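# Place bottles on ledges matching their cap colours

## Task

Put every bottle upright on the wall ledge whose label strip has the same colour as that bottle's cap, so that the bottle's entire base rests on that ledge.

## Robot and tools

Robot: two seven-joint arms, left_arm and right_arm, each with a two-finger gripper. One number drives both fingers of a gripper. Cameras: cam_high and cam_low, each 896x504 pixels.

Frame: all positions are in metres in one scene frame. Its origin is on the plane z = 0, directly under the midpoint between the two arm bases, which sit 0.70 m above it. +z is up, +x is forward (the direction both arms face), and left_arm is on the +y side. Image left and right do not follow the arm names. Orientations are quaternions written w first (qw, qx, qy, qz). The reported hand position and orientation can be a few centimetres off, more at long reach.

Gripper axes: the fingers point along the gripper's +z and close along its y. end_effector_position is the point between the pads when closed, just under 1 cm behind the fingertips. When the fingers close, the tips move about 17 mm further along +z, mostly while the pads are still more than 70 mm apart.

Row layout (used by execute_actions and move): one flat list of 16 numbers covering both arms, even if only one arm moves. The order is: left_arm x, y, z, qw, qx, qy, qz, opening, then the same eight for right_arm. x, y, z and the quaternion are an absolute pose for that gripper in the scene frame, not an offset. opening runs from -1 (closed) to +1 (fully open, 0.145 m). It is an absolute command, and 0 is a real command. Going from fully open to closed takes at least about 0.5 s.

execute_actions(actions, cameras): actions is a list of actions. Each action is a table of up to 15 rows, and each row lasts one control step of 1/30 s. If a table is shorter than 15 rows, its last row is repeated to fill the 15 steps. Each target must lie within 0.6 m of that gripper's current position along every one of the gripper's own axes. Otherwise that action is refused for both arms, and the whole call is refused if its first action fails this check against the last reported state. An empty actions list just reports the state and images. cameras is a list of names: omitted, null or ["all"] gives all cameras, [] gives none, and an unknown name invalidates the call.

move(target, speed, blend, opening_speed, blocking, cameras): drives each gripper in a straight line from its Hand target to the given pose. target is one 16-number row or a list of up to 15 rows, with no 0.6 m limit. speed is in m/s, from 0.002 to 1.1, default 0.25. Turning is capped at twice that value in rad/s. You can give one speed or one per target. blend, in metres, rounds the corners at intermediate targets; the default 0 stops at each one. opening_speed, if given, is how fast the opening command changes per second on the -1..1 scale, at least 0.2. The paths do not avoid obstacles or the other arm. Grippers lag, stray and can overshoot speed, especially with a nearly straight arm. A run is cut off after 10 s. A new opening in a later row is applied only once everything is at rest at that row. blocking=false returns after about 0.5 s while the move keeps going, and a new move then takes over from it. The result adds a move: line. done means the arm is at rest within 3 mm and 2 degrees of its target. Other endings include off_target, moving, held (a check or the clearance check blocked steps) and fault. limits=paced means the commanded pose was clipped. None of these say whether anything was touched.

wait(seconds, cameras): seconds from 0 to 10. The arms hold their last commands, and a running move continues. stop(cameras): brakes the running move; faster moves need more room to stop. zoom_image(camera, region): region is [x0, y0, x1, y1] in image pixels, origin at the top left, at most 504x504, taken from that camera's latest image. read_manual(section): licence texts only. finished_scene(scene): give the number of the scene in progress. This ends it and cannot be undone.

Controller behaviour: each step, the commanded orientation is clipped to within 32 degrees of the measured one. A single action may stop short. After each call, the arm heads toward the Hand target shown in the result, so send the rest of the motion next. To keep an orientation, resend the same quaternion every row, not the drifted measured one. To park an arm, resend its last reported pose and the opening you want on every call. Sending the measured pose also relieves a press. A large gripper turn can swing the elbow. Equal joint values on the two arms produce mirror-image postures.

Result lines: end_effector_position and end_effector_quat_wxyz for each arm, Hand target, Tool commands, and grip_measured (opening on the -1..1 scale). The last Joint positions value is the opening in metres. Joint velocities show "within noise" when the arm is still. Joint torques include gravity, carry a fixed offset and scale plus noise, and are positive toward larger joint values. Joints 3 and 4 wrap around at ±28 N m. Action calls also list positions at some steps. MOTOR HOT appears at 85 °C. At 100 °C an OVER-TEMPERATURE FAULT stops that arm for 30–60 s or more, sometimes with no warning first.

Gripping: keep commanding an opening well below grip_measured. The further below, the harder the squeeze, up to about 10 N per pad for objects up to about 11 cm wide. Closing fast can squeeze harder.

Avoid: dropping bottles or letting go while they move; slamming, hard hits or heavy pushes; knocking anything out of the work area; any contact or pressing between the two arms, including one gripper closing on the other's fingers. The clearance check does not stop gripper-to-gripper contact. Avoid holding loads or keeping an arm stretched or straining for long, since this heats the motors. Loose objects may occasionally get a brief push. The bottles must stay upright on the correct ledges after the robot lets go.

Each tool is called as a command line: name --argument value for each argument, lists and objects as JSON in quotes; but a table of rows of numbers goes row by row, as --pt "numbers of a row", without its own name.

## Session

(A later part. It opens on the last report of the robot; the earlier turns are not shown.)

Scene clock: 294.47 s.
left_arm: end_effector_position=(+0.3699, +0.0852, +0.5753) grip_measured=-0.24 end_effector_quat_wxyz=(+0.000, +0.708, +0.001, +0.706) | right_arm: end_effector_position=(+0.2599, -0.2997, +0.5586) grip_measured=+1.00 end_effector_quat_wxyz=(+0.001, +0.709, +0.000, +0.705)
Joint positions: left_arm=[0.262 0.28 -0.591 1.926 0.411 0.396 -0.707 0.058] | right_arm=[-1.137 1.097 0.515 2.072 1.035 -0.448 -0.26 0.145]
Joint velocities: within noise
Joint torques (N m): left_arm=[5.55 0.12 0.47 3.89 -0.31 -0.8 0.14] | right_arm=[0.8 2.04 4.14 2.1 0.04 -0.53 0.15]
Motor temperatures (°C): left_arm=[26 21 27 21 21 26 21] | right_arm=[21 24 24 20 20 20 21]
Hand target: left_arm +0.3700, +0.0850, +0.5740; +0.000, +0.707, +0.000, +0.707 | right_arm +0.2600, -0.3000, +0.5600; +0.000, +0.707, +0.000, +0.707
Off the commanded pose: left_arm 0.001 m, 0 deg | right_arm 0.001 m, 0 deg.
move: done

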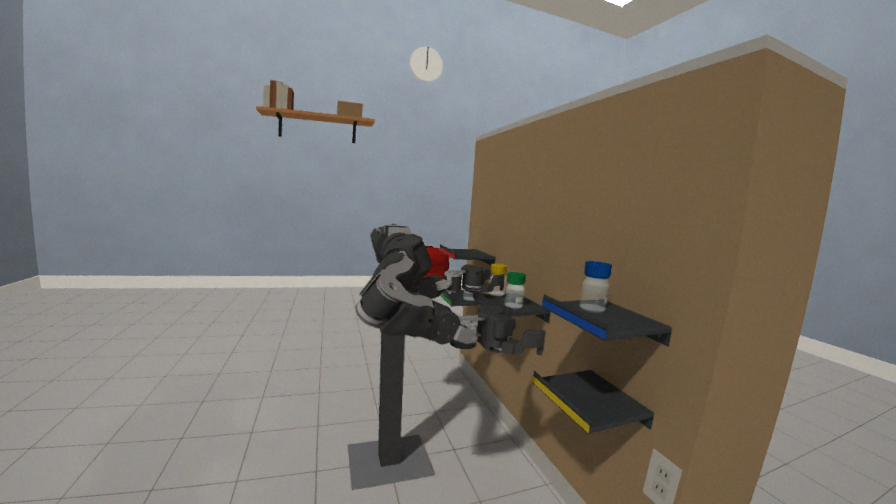

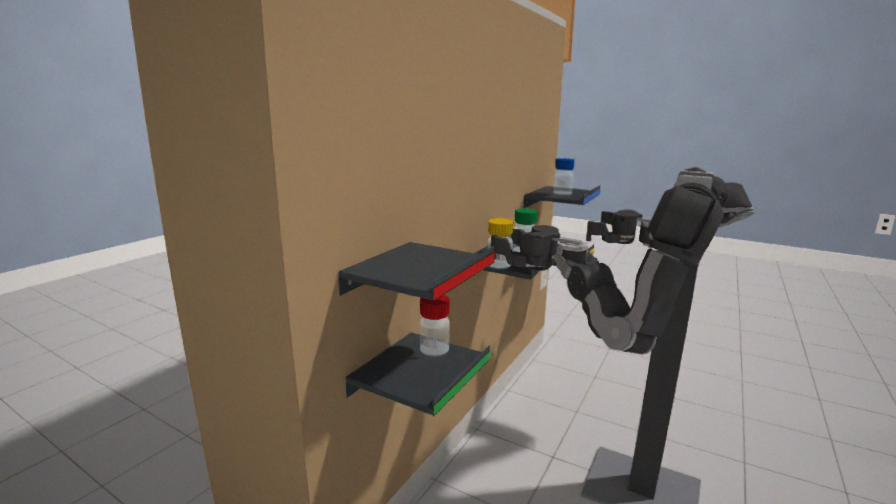

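move --target '[0.37,0.085,0.567,0,0.7071,0,0.7071,-0.6,0.26,-0.3,0.56,0,0.7071,0,0.7071,1]' --speed 0.03

zoom_image --camera "cam_high" --region '[430, 210, 570, 330]'

Scene clock: 301.13 s.
left_arm: end_effector_position=(+0.3701, +0.0858, +0.5755) grip_measured=-0.24 end_effector_quat_wxyz=(+0.002, +0.698, +0.005, +0.716) | right_arm: end_effector_position=(+0.2599, -0.2997, +0.5586) grip_measured=+1.00 end_effector_quat_wxyz=(+0.001, +0.709, +0.000, +0.705)
Joint positions: left_arm=[0.258 0.285 -0.598 1.914 0.398 0.351 -0.707 0.058] | right_arm=[-1.137 1.097 0.515 2.072 1.035 -0.448 -0.26 0.145]
Joint velocities: within noise
Joint torques (N m): left_arm=[3.92 0.49 0.13 2.47 -0.08 -0.44 0.21] | right_arm=[0.8 2.2 4.22 1.98 0.04 -0.53 0.17]
Motor temperatures (°C): left_arm=[26 21 27 21 21 26 21] | right_arm=[21 24 24 20 20 20 21]
Hand target: left_arm +0.3699, +0.0851, +0.5670; +0.000, +0.707, +0.000, +0.707 | right_arm +0.2600, -0.3000, +0.5600; +0.000, +0.707, +0.000, +0.707
Off the commanded pose: left_arm 0.009 m, 2 deg | right_arm 0.001 m, 0 deg.
move: off_target (left_arm)

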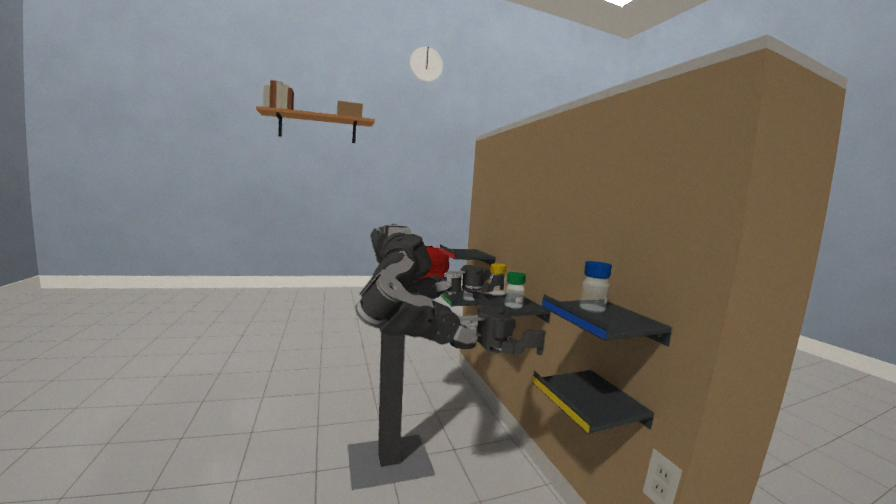

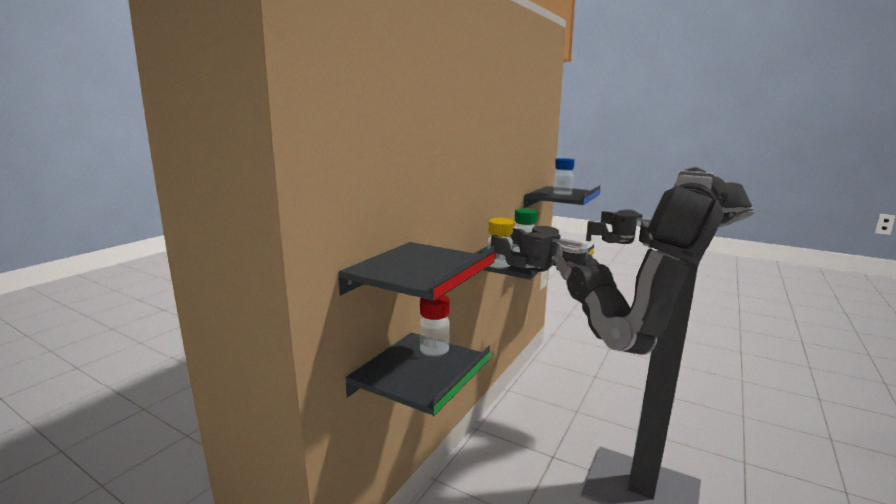

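Scaled by 3.600 from the camera's 896x504 image, which has a finer 1280x720 frame.

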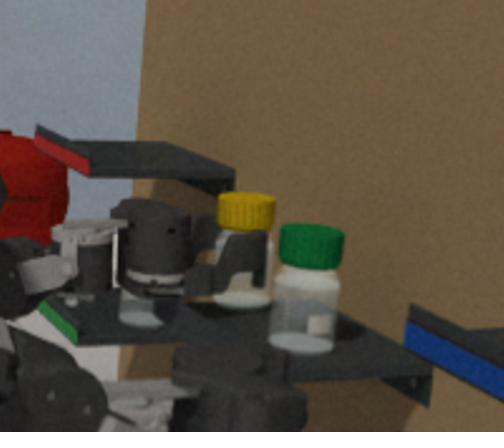

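move --pt "0.37 0.085 0.587 0 0.7071 0 0.7071 -0.6 0.26 -0.3 0.56 0 0.7071 0 0.7071 1" --pt "0.37 0.06 0.587 0 0.7071 0 0.7071 -0.6 0.26 -0.3 0.56 0 0.7071 0 0.7071 1" --pt "0.37 0.06 0.573 0 0.7071 0 0.7071 -0.6 0.26 -0.3 0.56 0 0.7071 0 0.7071 1" --pt "0.37 0.06 0.573 0 0.7071 0 0.7071 0.15 0.26 -0.3 0.56 0 0.7071 0 0.7071 1" --speed 0.06 --opening_speed 0.7

zoom_image --camera "cam_high" --region '[430, 210, 570, 330]'

zoom_image --camera "cam_low" --region '[460, 180, 620, 300]'

Scene clock: 323.43 s.
left_arm: end_effector_position=(+0.3700, +0.0603, +0.5757) grip_measured=+0.15 end_effector_quat_wxyz=(+0.001, +0.705, +0.002, +0.709) | right_arm: end_effector_position=(+0.2599, -0.2997, +0.5586) grip_measured=+1.00 end_effector_quat_wxyz=(+0.001, +0.709, +0.000, +0.705)
Joint positions: left_arm=[0.291 0.194 -0.656 1.878 0.357 0.398 -0.755 0.087] | right_arm=[-1.137 1.097 0.515 2.072 1.035 -0.448 -0.26 0.145]
Joint velocities: within noise
Joint torques (N m): left_arm=[5.53 -0.54 0.29 3.88 -0.24 -0.57 0.13] | right_arm=[0.65 2.02 4.18 2.03 0.05 -0.52 0.15]
Motor temperatures (°C): left_arm=[25 21 26 21 21 26 21] | right_arm=[21 24 25 20 20 20 21]
Hand target: left_arm +0.3700, +0.0600, +0.5730; +0.000, +0.707, +0.000, +0.707 | right_arm +0.2600, -0.3000, +0.5600; +0.000, +0.707, +0.000, +0.707
Off the commanded pose: left_arm 0.003 m, 0 deg | right_arm 0.001 m, 0 deg.
move: done

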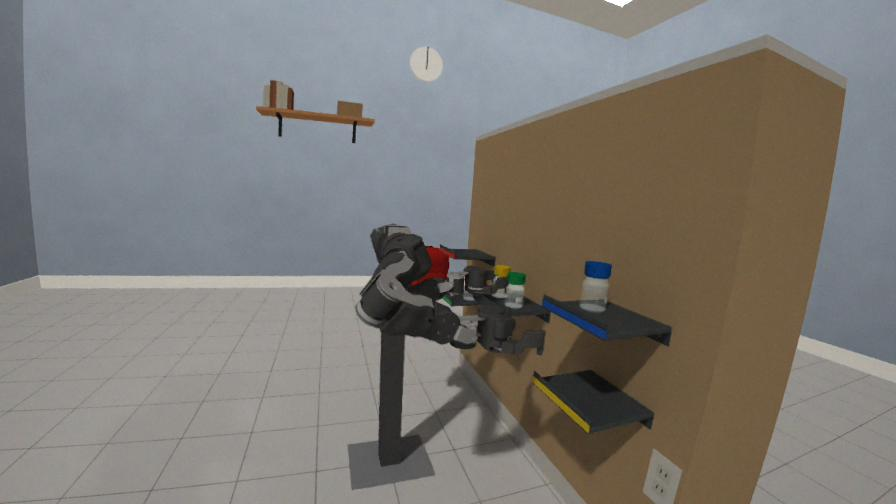

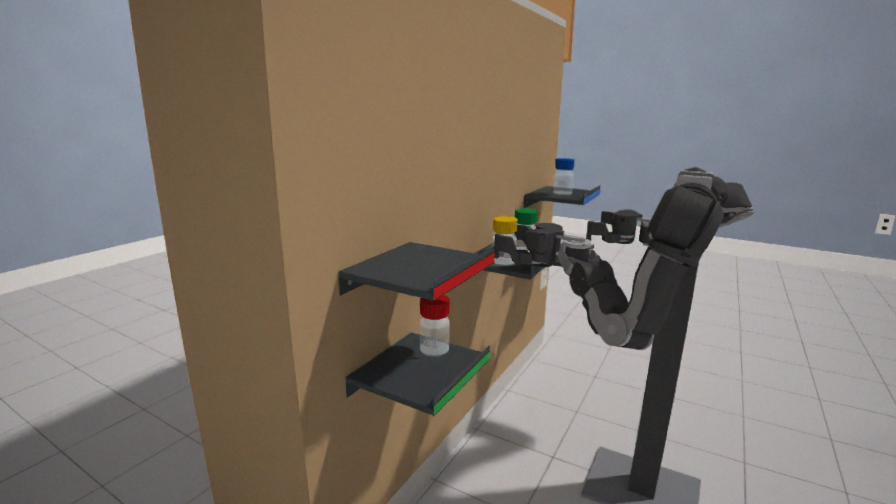

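Scaled by 3.600 from the camera's 896x504 image, which has a finer 1280x720 frame.

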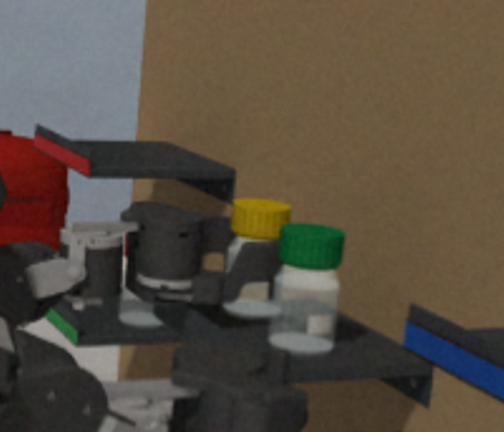

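Scaled by 3.150 from the camera's 896x504 image, which has a finer 1280x720 frame.

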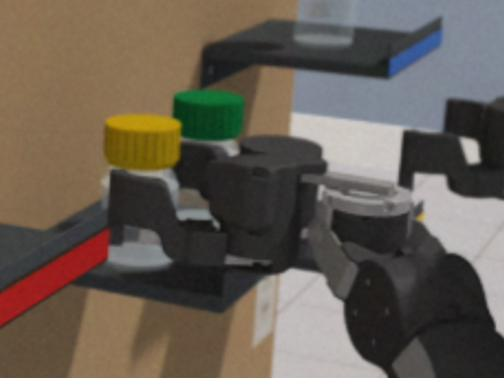

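move --pt "0.26 0.068 0.58 0 0.7071 0 0.7071 0.2 0.26 -0.3 0.56 0 0.7071 0 0.7071 1" --pt "0.25 0.25 0.54 0 0.7071 0 0.7071 1 0.26 -0.15 0.58 0 0.7071 0 0.7071 1" --pt "0.24 0.33 0.49 0 0.7071 0 0.7071 1 0.265 0.035 0.585 -0.0739 0.7032 0.0739 0.7032 0.8" --pt "0.345 0.33 0.489 0 0.7071 0 0.7071 1 0.32 0.048 0.582 -0.0739 0.7032 0.0739 0.7032 0.8" --speed '[0.12,0.2,0.2,0.12]'

zoom_image --camera "cam_high" --region '[430, 210, 570, 330]'

zoom_image --camera "cam_low" --region '[380, 190, 600, 410]'

Scene clock: 345.77 s.
left_arm: end_effector_position=(+0.3459, +0.3306, +0.4926) grip_measured=+1.00 end_effector_quat_wxyz=(-0.002, +0.703, +0.001, +0.711) | right_arm: end_effector_position=(+0.3197, +0.0473, +0.5820) grip_measured=+0.80 end_effector_quat_wxyz=(-0.071, +0.703, +0.074, +0.703)
Joint positions: left_arm=[-0.122 1.003 -0.276 1.447 1.006 -0.432 -0.049 0.145] | right_arm=[0.346 0.038 -1 1.874 0.342 0.444 -0.913 0.132]
Joint velocities: within noise
Joint torques (N m): left_arm=[3.81 6.13 1.84 2.15 0.14 -0.54 0.22] | right_arm=[4.05 -3.07 1.25 3.41 -0.27 -0.39 0.15]
Motor temperatures (°C): left_arm=[25 21 25 22 21 26 21] | right_arm=[21 24 24 20 20 20 21]
Hand target: left_arm +0.3449, +0.3300, +0.4889; +0.000, +0.707, +0.000, +0.707 | right_arm +0.3200, +0.0480, +0.5819; -0.074, +0.703, +0.074, +0.703
Off the commanded pose: left_arm 0.004 m, 1 deg | right_arm 0.001 m, 0 deg.
move: off_target (left_arm)

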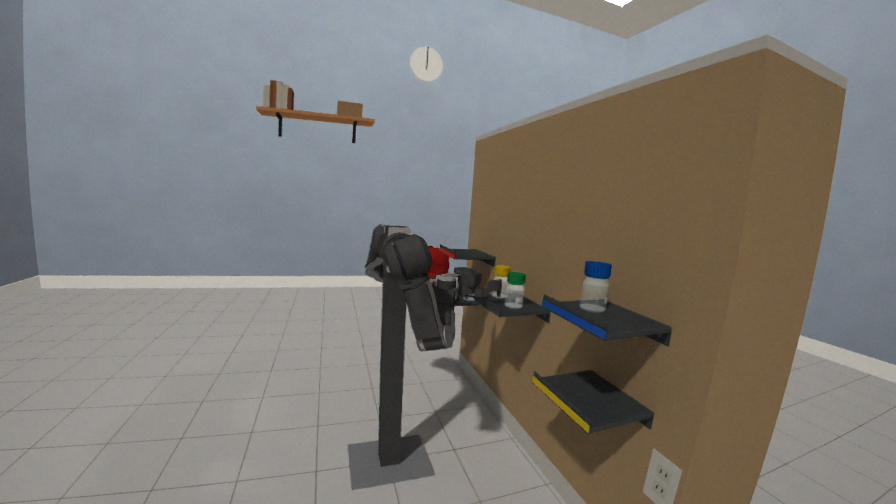

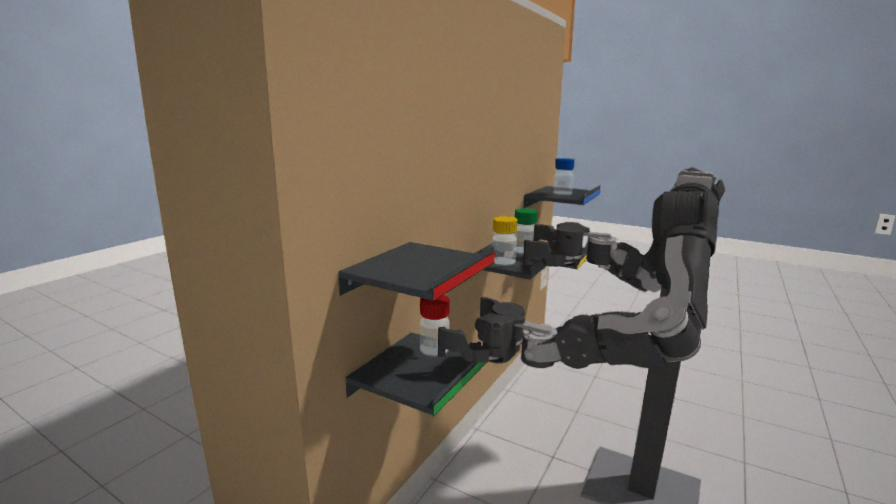

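Scaled by 3.600 from the camera's 896x504 image, which has a finer 1280x720 frame.

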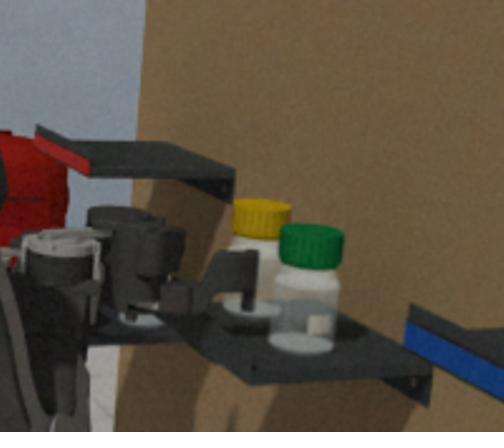

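Scaled by 2.291 from the camera's 896x504 image, which has a finer 1280x720 frame.

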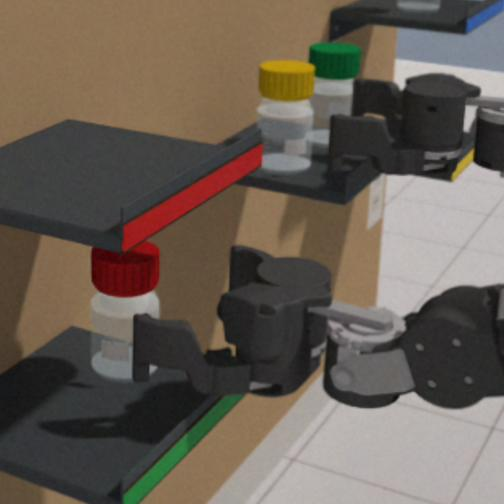

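move --pt "0.385 0.33 0.487 0 0.7071 0 0.7071 1 0.31 0.055 0.582 -0.0739 0.7032 0.0739 0.7032 0.3" --pt "0.389 0.33 0.487 0 0.7071 0 0.7071 1 0.37 0.06 0.58 -0.0739 0.7032 0.0739 0.7032 0.3" --speed 0.1

zoom_image --camera "cam_high" --region '[430, 210, 570, 330]'

zoom_image --camera "cam_low" --region '[380, 190, 600, 410]'

Scene clock: 360.87 s.
left_arm: end_effector_position=(+0.3890, +0.3318, +0.4903) grip_measured=+1.00 end_effector_quat_wxyz=(-0.003, +0.704, +0.001, +0.710) | right_arm: end_effector_position=(+0.3703, +0.0588, +0.5804) grip_measured=+0.30 end_effector_quat_wxyz=(-0.070, +0.703, +0.073, +0.704)
Joint positions: left_arm=[0.17 0.909 -0.415 1.244 0.976 -0.36 0.013 0.145] | right_arm=[0.502 -0.029 -0.933 1.625 0.405 0.365 -0.823 0.098]
Joint velocities: within noise
Joint torques (N m): left_arm=[6.21 5.08 1.69 2.25 0.15 -0.53 0.22] | right_arm=[4.84 -3.63 1.32 3.62 -0.23 -0.42 0.15]
Motor temperatures (°C): left_arm=[25 22 25 21 21 25 21] | right_arm=[22 24 24 20 20 20 21]
Hand target: left_arm +0.3890, +0.3299, +0.4871; +0.000, +0.707, +0.000, +0.707 | right_arm +0.3700, +0.0601, +0.5800; -0.074, +0.703, +0.074, +0.703
Off the commanded pose: left_arm 0.004 m, 1 deg | right_arm 0.001 m, 0 deg.
move: off_target (left_arm)

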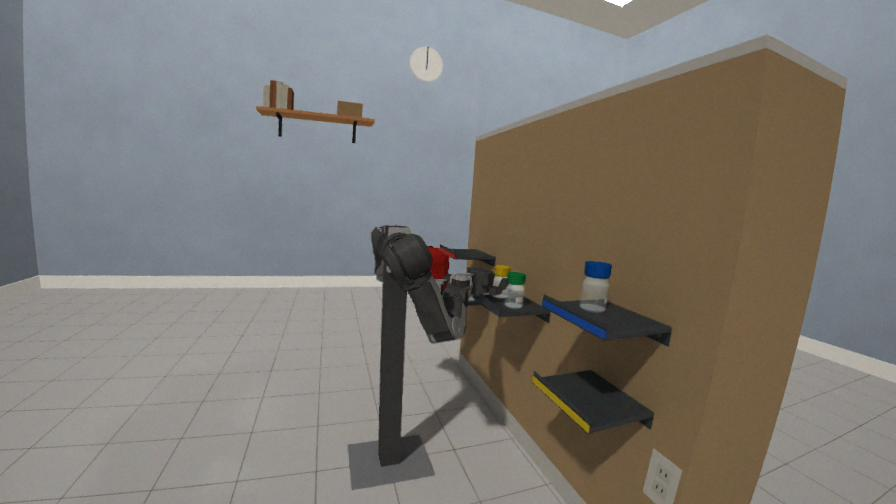

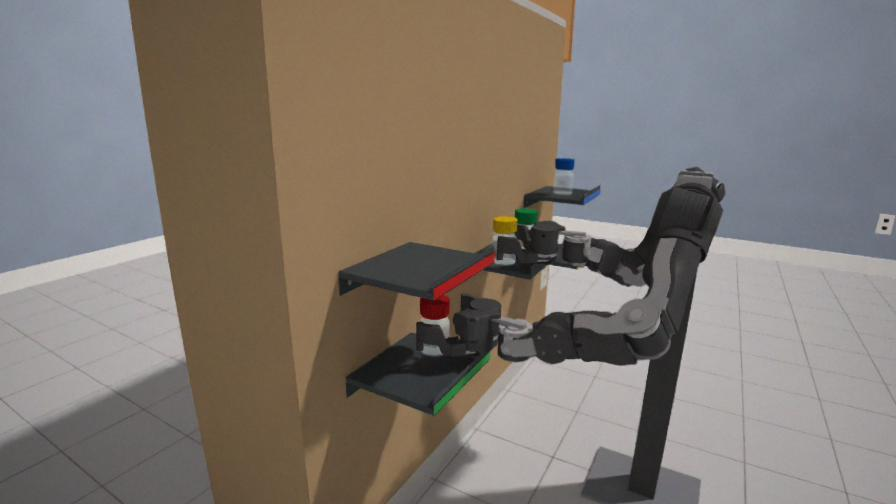

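Scaled by 3.600 from the camera's 896x504 image, which has a finer 1280x720 frame.

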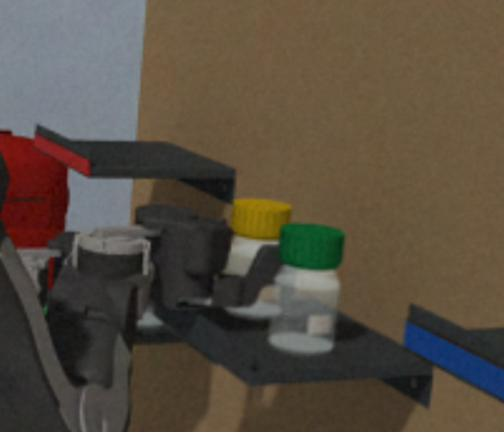

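Scaled by 2.291 from the camera's 896x504 image, which has a finer 1280x720 frame.

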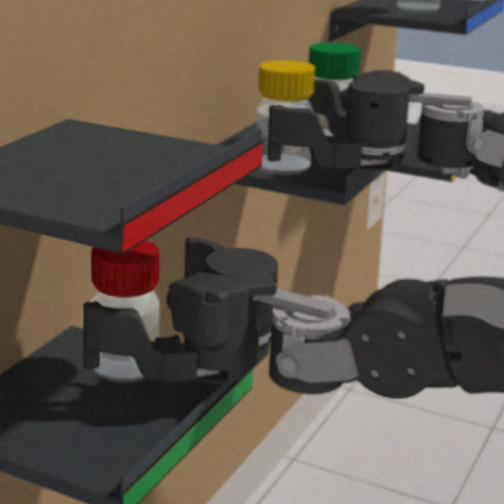

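move --pt "0.389 0.33 0.487 0 0.7071 0 0.7071 1 0.37 0.06 0.58 -0.0739 0.7032 0.0739 0.7032 0.3" --pt "0.389 0.33 0.487 0 0.7071 0 0.7071 -0.6 0.37 0.06 0.58 -0.0739 0.7032 0.0739 0.7032 -0.6" --pt "0.389 0.33 0.513 0 0.7071 0 0.7071 -0.6 0.37 0.06 0.615 -0.0739 0.7032 0.0739 0.7032 -0.6" --speed 0.1 --opening_speed 1.5

zoom_image --camera "cam_low" --region '[380, 190, 600, 410]'

zoom_image --camera "cam_high" --region '[430, 210, 570, 330]'

Scene clock: 373.63 s.
left_arm: end_effector_position=(+0.3890, +0.3289, +0.5109) grip_measured=-0.26 end_effector_quat_wxyz=(+0.002, +0.710, -0.002, +0.704) | right_arm: end_effector_position=(+0.3695, +0.0618, +0.6135) grip_measured=-0.24 end_effector_quat_wxyz=(-0.076, +0.705, +0.077, +0.701)
Joint positions: left_arm=[0.153 0.972 -0.388 1.348 1.014 -0.283 -0.021 0.057] | right_arm=[0.564 -0.066 -0.898 1.695 0.455 0.503 -0.844 0.058]
Joint velocities: within noise
Joint torques (N m): left_arm=[5.39 6.61 3.49 3.71 0.17 -0.81 -0.05] | right_arm=[5.21 -3.13 2.17 3.95 -0.41 -0.36 -0.14]
Motor temperatures (°C): left_arm=[25 22 25 21 21 25 21] | right_arm=[22 24 23 20 20 20 21]
Hand target: left_arm +0.3890, +0.3300, +0.5130; +0.000, +0.707, +0.000, +0.707 | right_arm +0.3700, +0.0600, +0.6150; -0.074, +0.703, +0.074, +0.703
Off the commanded pose: left_arm 0.002 m, 1 deg | right_arm 0.002 m, 1 deg.
move: done; target 2's new opening was sent with left_arm's hand 0.004 m and 1 deg from that target

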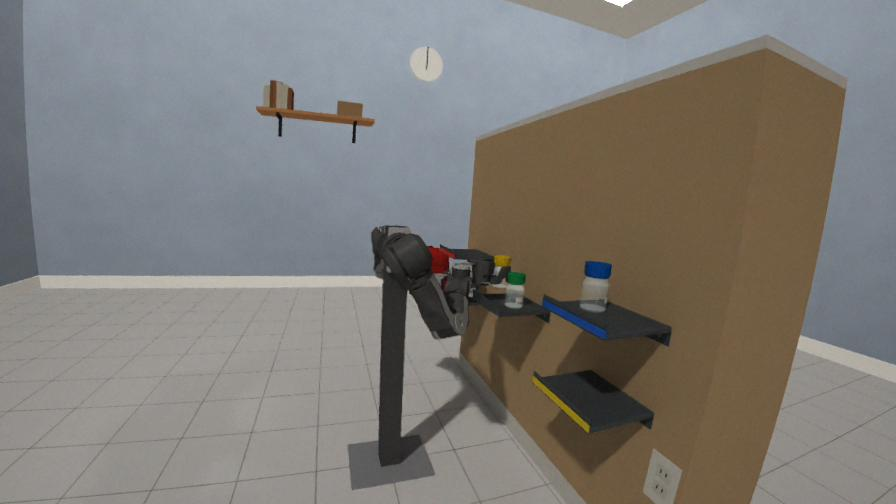

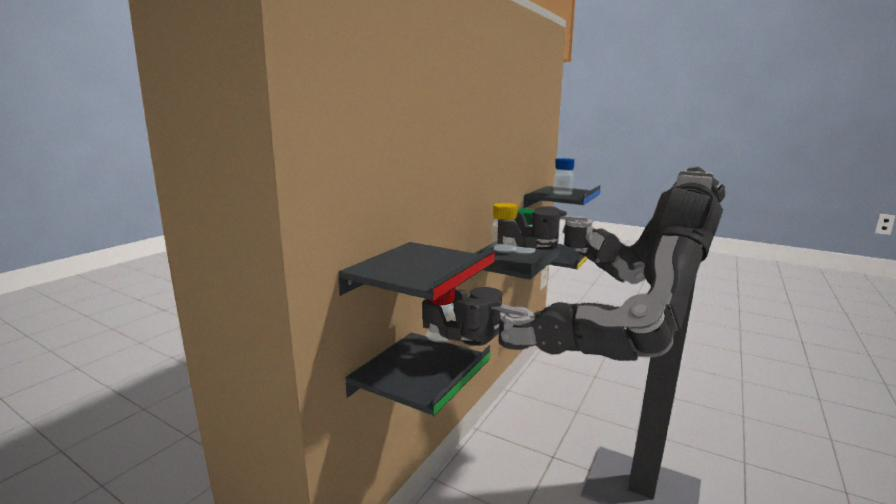

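Scaled by 2.291 from the camera's 896x504 image, which has a finer 1280x720 frame.

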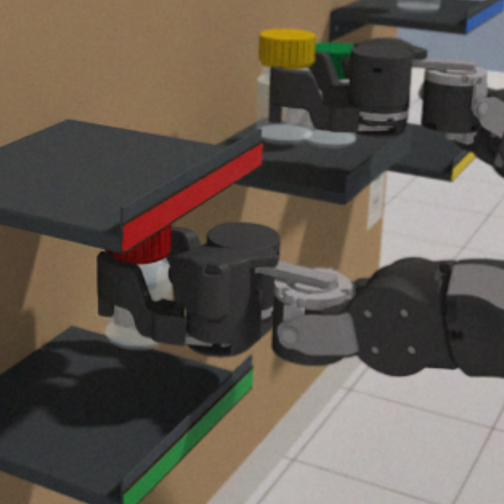

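Scaled by 3.600 from the camera's 896x504 image, which has a finer 1280x720 frame.

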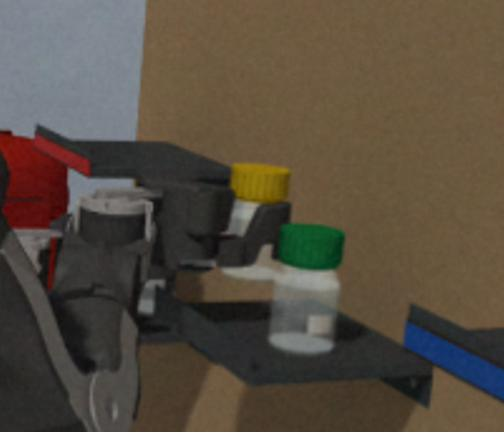

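move --pt "0.25 0.33 0.52 0 0.7071 0 0.7071 -0.6 0.255 0.05 0.62 -0.0739 0.7032 0.0739 0.7032 -0.6" --pt "0.24 0.335 0.71 0 0.7071 0 0.7071 -0.6 0.25 -0.18 0.58 0 0.7071 0 0.7071 -0.6" --pt "0.3 0.34 0.715 0 0.7071 0 0.7071 -0.6 0.25 -0.37 0.51 0 0.7071 0 0.7071 -0.6" --pt "0.385 0.34 0.71 0 0.7071 0 0.7071 -0.6 0.36 -0.38 0.507 0 0.7071 0 0.7071 -0.6" --speed 0.18

zoom_image --camera "cam_low" --region '[380, 150, 580, 310]'

zoom_image --camera "cam_high" --region '[490, 280, 690, 440]'

Scene clock: 391.97 s.
left_arm: end_effector_position=(+0.3850, +0.3390, +0.7106) grip_measured=-0.26 end_effector_quat_wxyz=(+0.001, +0.709, -0.002, +0.706) | right_arm: end_effector_position=(+0.3594, -0.3801, +0.5044) grip_measured=-0.24 end_effector_quat_wxyz=(+0.001, +0.710, -0.001, +0.704)
Joint positions: left_arm=[-1.407 1.611 1.47 1.687 1.583 0.066 -0.152 0.056] | right_arm=[0.61 1.298 -1.316 1.24 1.56 -0.709 0.084 0.058]
Joint velocities: within noise
Joint torques (N m): left_arm=[4.73 1.33 3.14 -0.05 0.08 -0.96 -0.02] | right_arm=[4.05 6.87 4.62 0.43 0.15 -0.57 0.17]
Motor temperatures (°C): left_arm=[25 23 26 21 21 26 21] | right_arm=[23 24 23 21 20 20 21]
Hand target: left_arm +0.3850, +0.3400, +0.7099; +0.000, +0.707, +0.000, +0.707 | right_arm +0.3600, -0.3801, +0.5071; +0.000, +0.707, +0.000, +0.707
Off the commanded pose: left_arm 0.001 m, 0 deg | right_arm 0.003 m, 1 deg.
joint sent to its limit (left arm) — joint 1 (shoulder pitch), lower limit. The joint targets still meet the commanded pose.
joint sent to its limit (right arm) — joint 5 (forearm roll), upper limit. The joint targets still meet the commanded pose.
move: done

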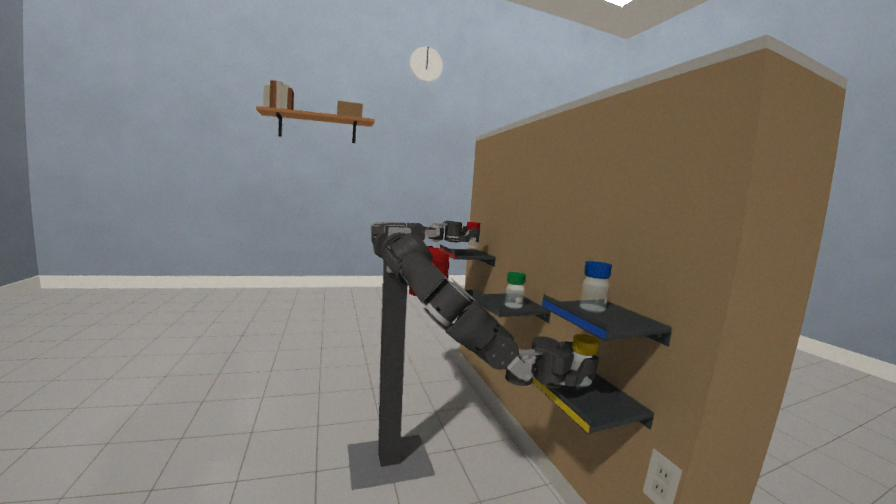

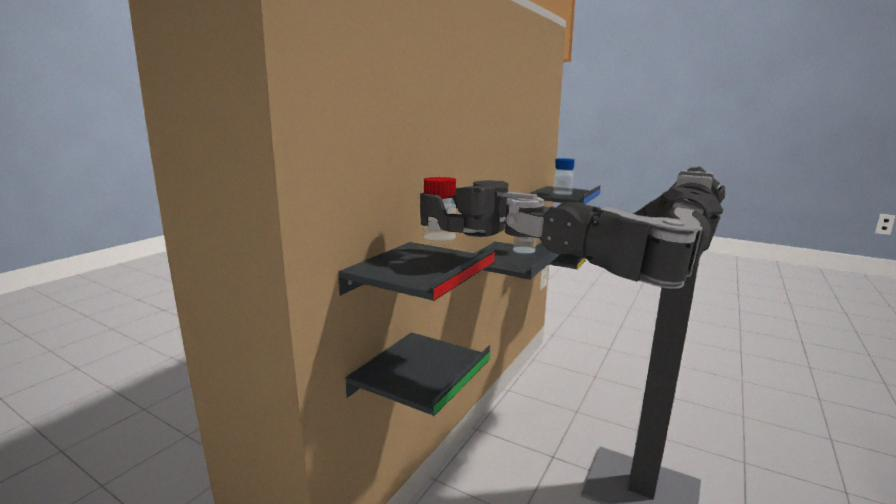

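Scaled by 2.520 from the camera's 896x504 image, which has a finer 1280x720 frame.

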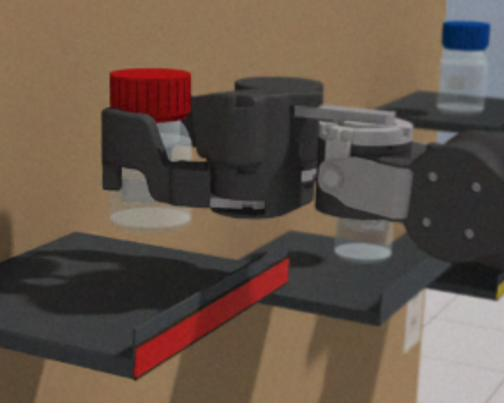

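Scaled by 2.520 from the camera's 896x504 image, which has a finer 1280x720 frame.

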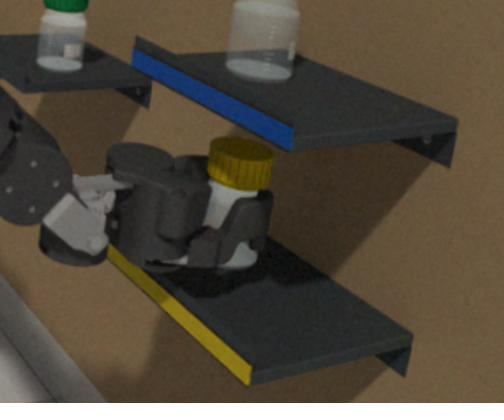

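move --target '[0.385,0.34,0.688,0,0.7071,0,0.7071,-0.6,0.36,-0.38,0.488,0,0.7071,0,0.7071,-0.6]' --speed 0.06 --cameras '[]'

move --target '[0.385,0.34,0.68,0,0.7071,0,0.7071,-0.6,0.36,-0.38,0.48,0,0.7071,0,0.7071,-0.6]' --speed 0.03

zoom_image --camera "cam_low" --region '[380, 150, 580, 310]'

zoom_image --camera "cam_high" --region '[490, 280, 690, 440]'

Scene clock: 404.07 s.
left_arm: end_effector_position=(+0.3852, +0.3392, +0.6880) grip_measured=-0.26 end_effector_quat_wxyz=(+0.002, +0.709, -0.001, +0.705) | right_arm: end_effector_position=(+0.3587, -0.3803, +0.4836) grip_measured=-0.24 end_effector_quat_wxyz=(+0.001, +0.714, -0.001, +0.700)
Joint positions: left_arm=[-1.407 1.611 1.366 1.687 1.574 -0.036 -0.152 0.056] | right_arm=[0.564 1.232 -1.299 1.155 1.56 -0.735 0.115 0.058]
Joint velocities: within noise
Joint torques (N m): left_arm=[4.87 1.25 3.25 0.32 -0.02 -0.97 -0.01] | right_arm=[4.1 6.58 4.89 0.27 0.19 -0.8 0.17]
Motor temperatures (°C): left_arm=[25 22 27 21 21 26 21] | right_arm=[22 24 24 20 20 21 21]
Hand target: left_arm +0.3850, +0.3400, +0.6879; +0.000, +0.707, +0.000, +0.707 | right_arm +0.3600, -0.3800, +0.4880; +0.000, +0.707, +0.000, +0.707
Off the commanded pose: left_arm 0.001 m, 0 deg | right_arm 0.005 m, 1 deg.
joint sent to its limit (right arm) — joint 5 (forearm roll), upper limit. The joint targets still meet the commanded pose.
move: off_target (right_arm)
No camera images: "cameras" was empty.

Scene clock: 404.80 s.
left_arm: end_effector_position=(+0.3848, +0.3395, +0.6826) grip_measured=-0.26 end_effector_quat_wxyz=(+0.002, +0.705, +0.000, +0.709) | right_arm: end_effector_position=(+0.3599, -0.3818, +0.4815) grip_measured=-0.24 end_effector_quat_wxyz=(+0.003, +0.706, +0.000, +0.708)
Joint positions: left_arm=[-1.407 1.611 1.333 1.687 1.57 -0.081 -0.152 0.056] | right_arm=[0.549 1.205 -1.282 1.116 1.56 -0.76 0.132 0.058]
Joint velocities: within noise
Joint torques (N m): left_arm=[4.73 1.75 2.61 0.05 0 -0.75 -0.02] | right_arm=[3.26 5.58 3.95 0.32 0.18 -0.37 0.14]
Motor temperatures (°C): left_arm=[25 22 27 21 21 26 21] | right_arm=[22 24 24 20 20 21 21]
Hand target: left_arm +0.3850, +0.3401, +0.6800; +0.000, +0.707, +0.000, +0.707 | right_arm +0.3600, -0.3799, +0.4799; +0.000, +0.707, +0.000, +0.707
Off the commanded pose: left_arm 0.003 m, 0 deg | right_arm 0.002 m, 0 deg.
joint sent to its limit (left arm) — joint 1 (shoulder pitch), lower limit. The joint targets still meet the commanded pose.
joint sent to its limit (right arm) — joint 5 (forearm roll), upper limit. The joint targets still meet the commanded pose.
move: done

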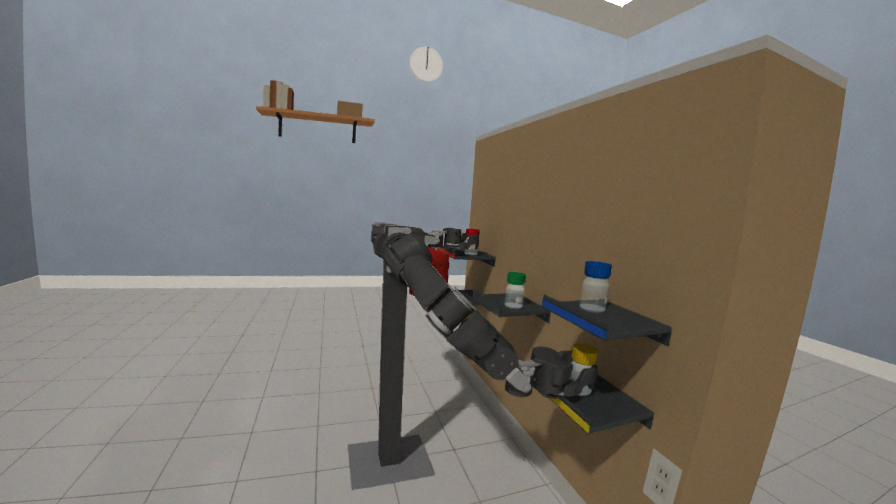

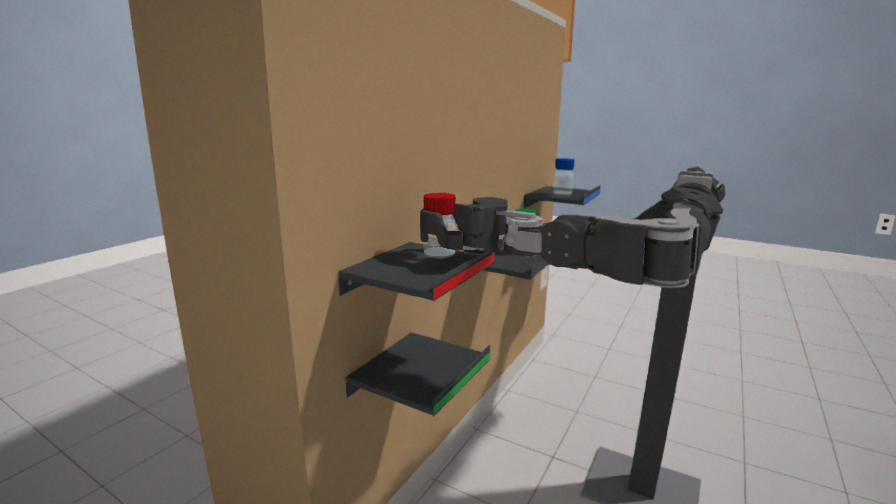

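Scaled by 2.520 from the camera's 896x504 image, which has a finer 1280x720 frame.

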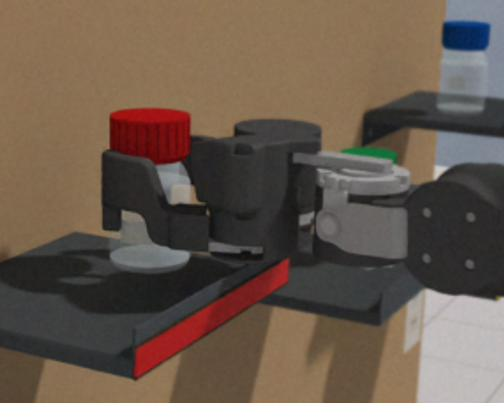

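Scaled by 2.520 from the camera's 896x504 image, which has a finer 1280x720 frame.

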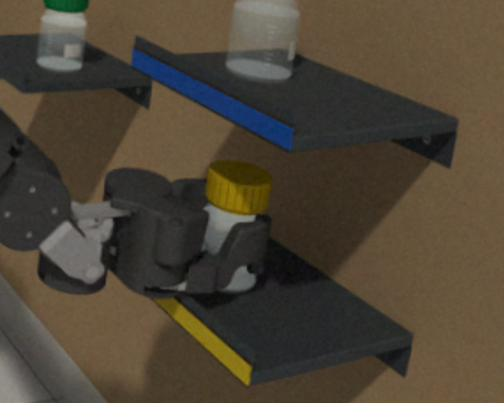

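move --target '[0.385,0.34,0.674,0,0.7071,0,0.7071,-0.6,0.36,-0.38,0.474,0,0.7071,0,0.7071,-0.6]' --speed 0.03

zoom_image --camera "cam_low" --region '[380, 150, 580, 310]'

zoom_image --camera "cam_high" --region '[490, 280, 690, 440]'

Scene clock: 414.50 s.
left_arm: end_effector_position=(+0.3846, +0.3400, +0.6820) grip_measured=-0.26 end_effector_quat_wxyz=(+0.003, +0.697, +0.001, +0.717) | right_arm: end_effector_position=(+0.3611, -0.3839, +0.4819) grip_measured=-0.24 end_effector_quat_wxyz=(+0.006, +0.699, +0.000, +0.715)
Joint positions: left_arm=[-1.404 1.611 1.307 1.685 1.567 -0.127 -0.152 0.056] | right_arm=[0.539 1.187 -1.266 1.086 1.56 -0.779 0.146 0.058]
Joint velocities: within noise
Joint torques (N m): left_arm=[4.44 2.12 1.66 0.05 0 -0.16 -0.03] | right_arm=[2.31 4.18 2.76 0.18 0.17 -0.07 0.15]
Motor temperatures (°C): left_arm=[25 22 27 21 21 26 21] | right_arm=[22 24 24 20 20 20 21]
Hand target: left_arm +0.3849, +0.3400, +0.6740; +0.000, +0.707, +0.000, +0.707 | right_arm +0.3599, -0.3800, +0.4741; +0.000, +0.707, +0.000, +0.707
Off the commanded pose: left_arm 0.008 m, 2 deg | right_arm 0.009 m, 2 deg.
joint sent to its limit (right arm) — joint 5 (forearm roll), upper limit. The joint targets still meet the commanded pose.
move: off_target (left_arm, right_arm)

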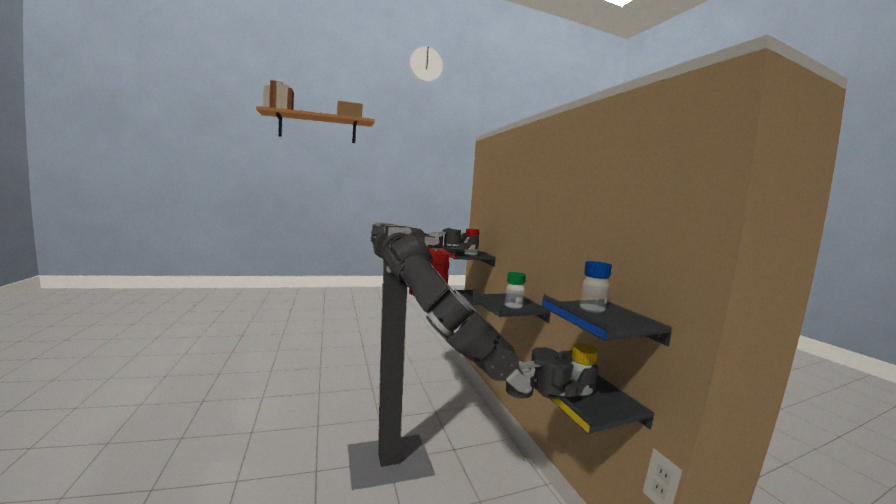

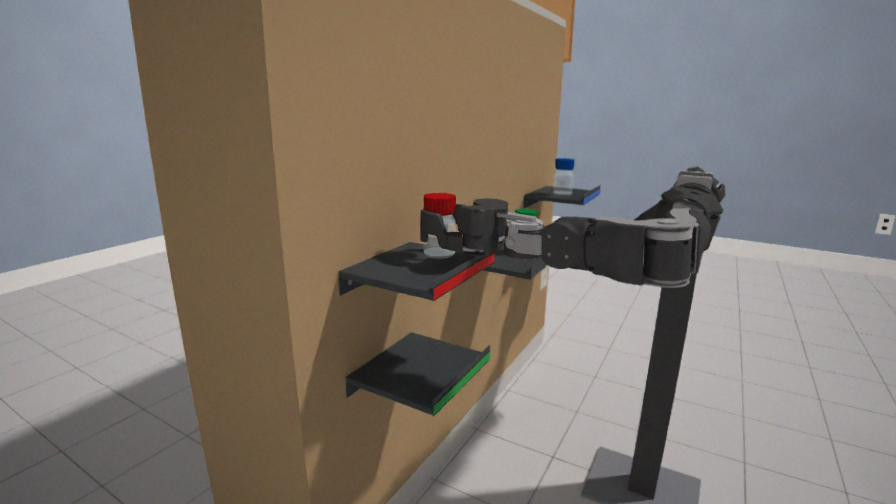

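Scaled by 2.520 from the camera's 896x504 image, which has a finer 1280x720 frame.

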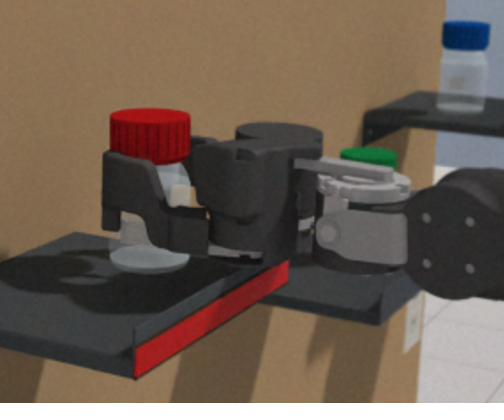

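Scaled by 2.520 from the camera's 896x504 image, which has a finer 1280x720 frame.

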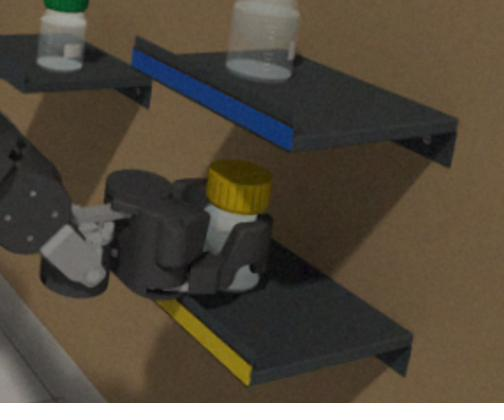

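Contact on both. Release.

move --pt "0.385 0.34 0.682 0 0.7071 0 0.7071 -0.6 0.36 -0.381 0.482 0 0.7071 0 0.7071 -0.6" --pt "0.385 0.34 0.682 0 0.7071 0 0.7071 0.6 0.36 -0.381 0.482 0 0.7071 0 0.7071 0.6" --pt "0.25 0.335 0.692 0 0.7071 0 0.7071 1 0.26 -0.381 0.492 0 0.7071 0 0.7071 1" --speed 0.12 --opening_speed 1

zoom_image --camera "cam_low" --region '[380, 150, 580, 310]'

zoom_image --camera "cam_high" --region '[490, 280, 690, 440]'

Scene clock: 430.30 s.
left_arm: end_effector_position=(+0.2500, +0.3360, +0.6921) grip_measured=+1.00 end_effector_quat_wxyz=(-0.001, +0.706, +0.002, +0.708) | right_arm: end_effector_position=(+0.2591, -0.3816, +0.4903) grip_measured=+1.00 end_effector_quat_wxyz=(+0.001, +0.709, -0.003, +0.705)
Joint positions: left_arm=[-1.384 0.935 1.452 2.182 1.5 0.088 0.016 0.145] | right_arm=[-0.812 1.22 0.05 1.487 1.318 -0.784 0.132 0.145]
Joint velocities: within noise
Joint torques (N m): left_arm=[-0.07 1.57 3.19 0.76 0.16 -0.53 0.22] | right_arm=[1.57 5.58 4.31 1.35 0.11 -0.43 0.15]
Motor temperatures (°C): left_arm=[25 22 26 21 21 26 21] | right_arm=[22 24 24 20 20 20 21]
Hand target: left_arm +0.2500, +0.3350, +0.6920; +0.000, +0.707, +0.000, +0.707 | right_arm +0.2600, -0.3810, +0.4920; +0.000, +0.707, +0.000, +0.707
Off the commanded pose: left_arm 0.001 m, 0 deg | right_arm 0.002 m, 0 deg.
joint sent to its limit (right arm) — joint 6 (wrist pitch), lower limit. The joint targets still meet the commanded pose.
move: done

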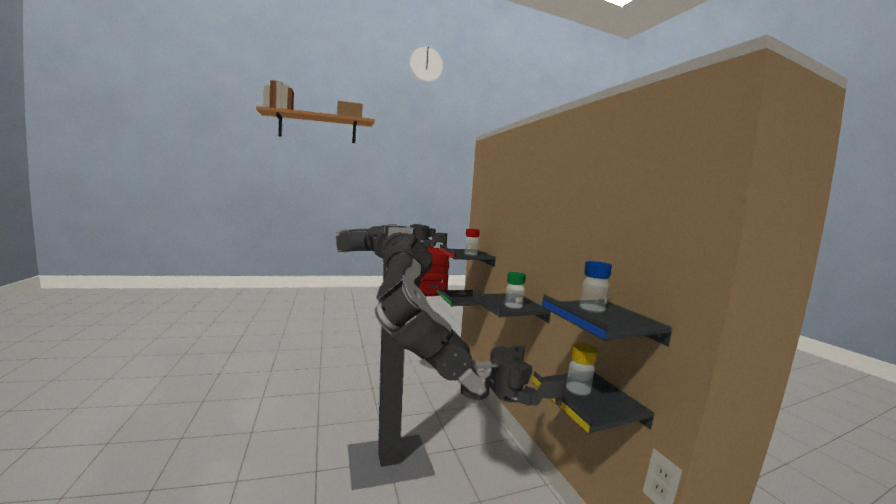

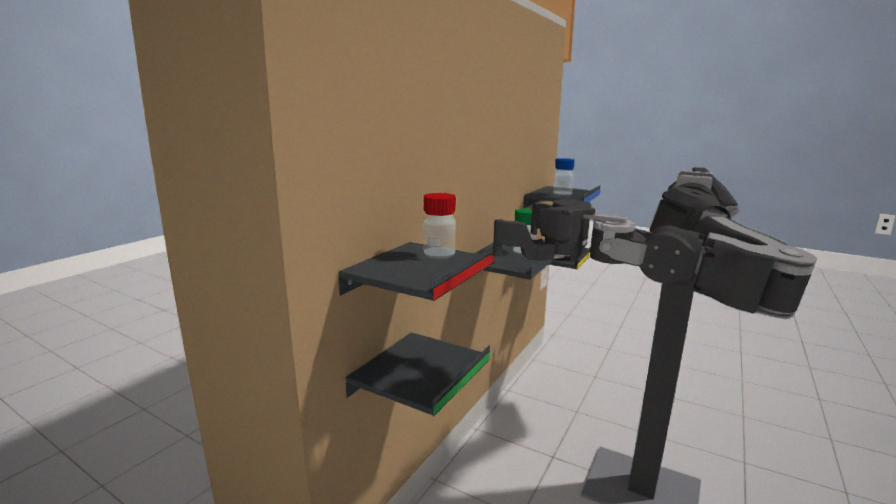

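Scaled by 2.520 from the camera's 896x504 image, which has a finer 1280x720 frame.

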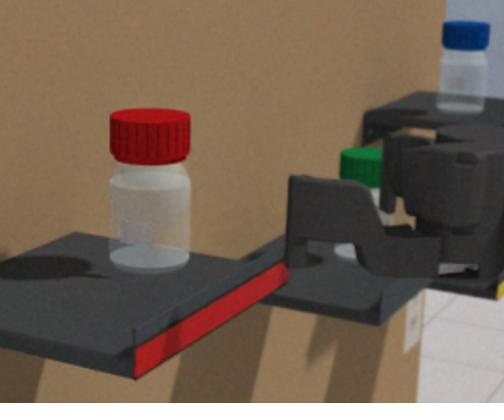

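Scaled by 2.520 from the camera's 896x504 image, which has a finer 1280x720 frame.

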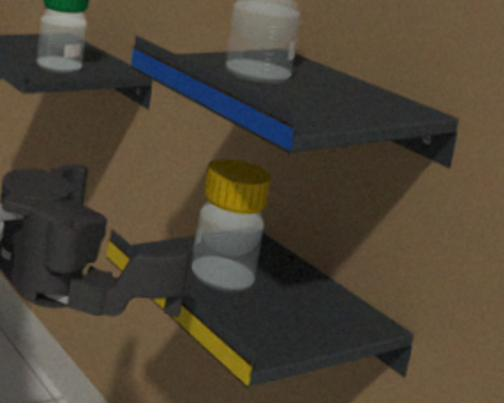

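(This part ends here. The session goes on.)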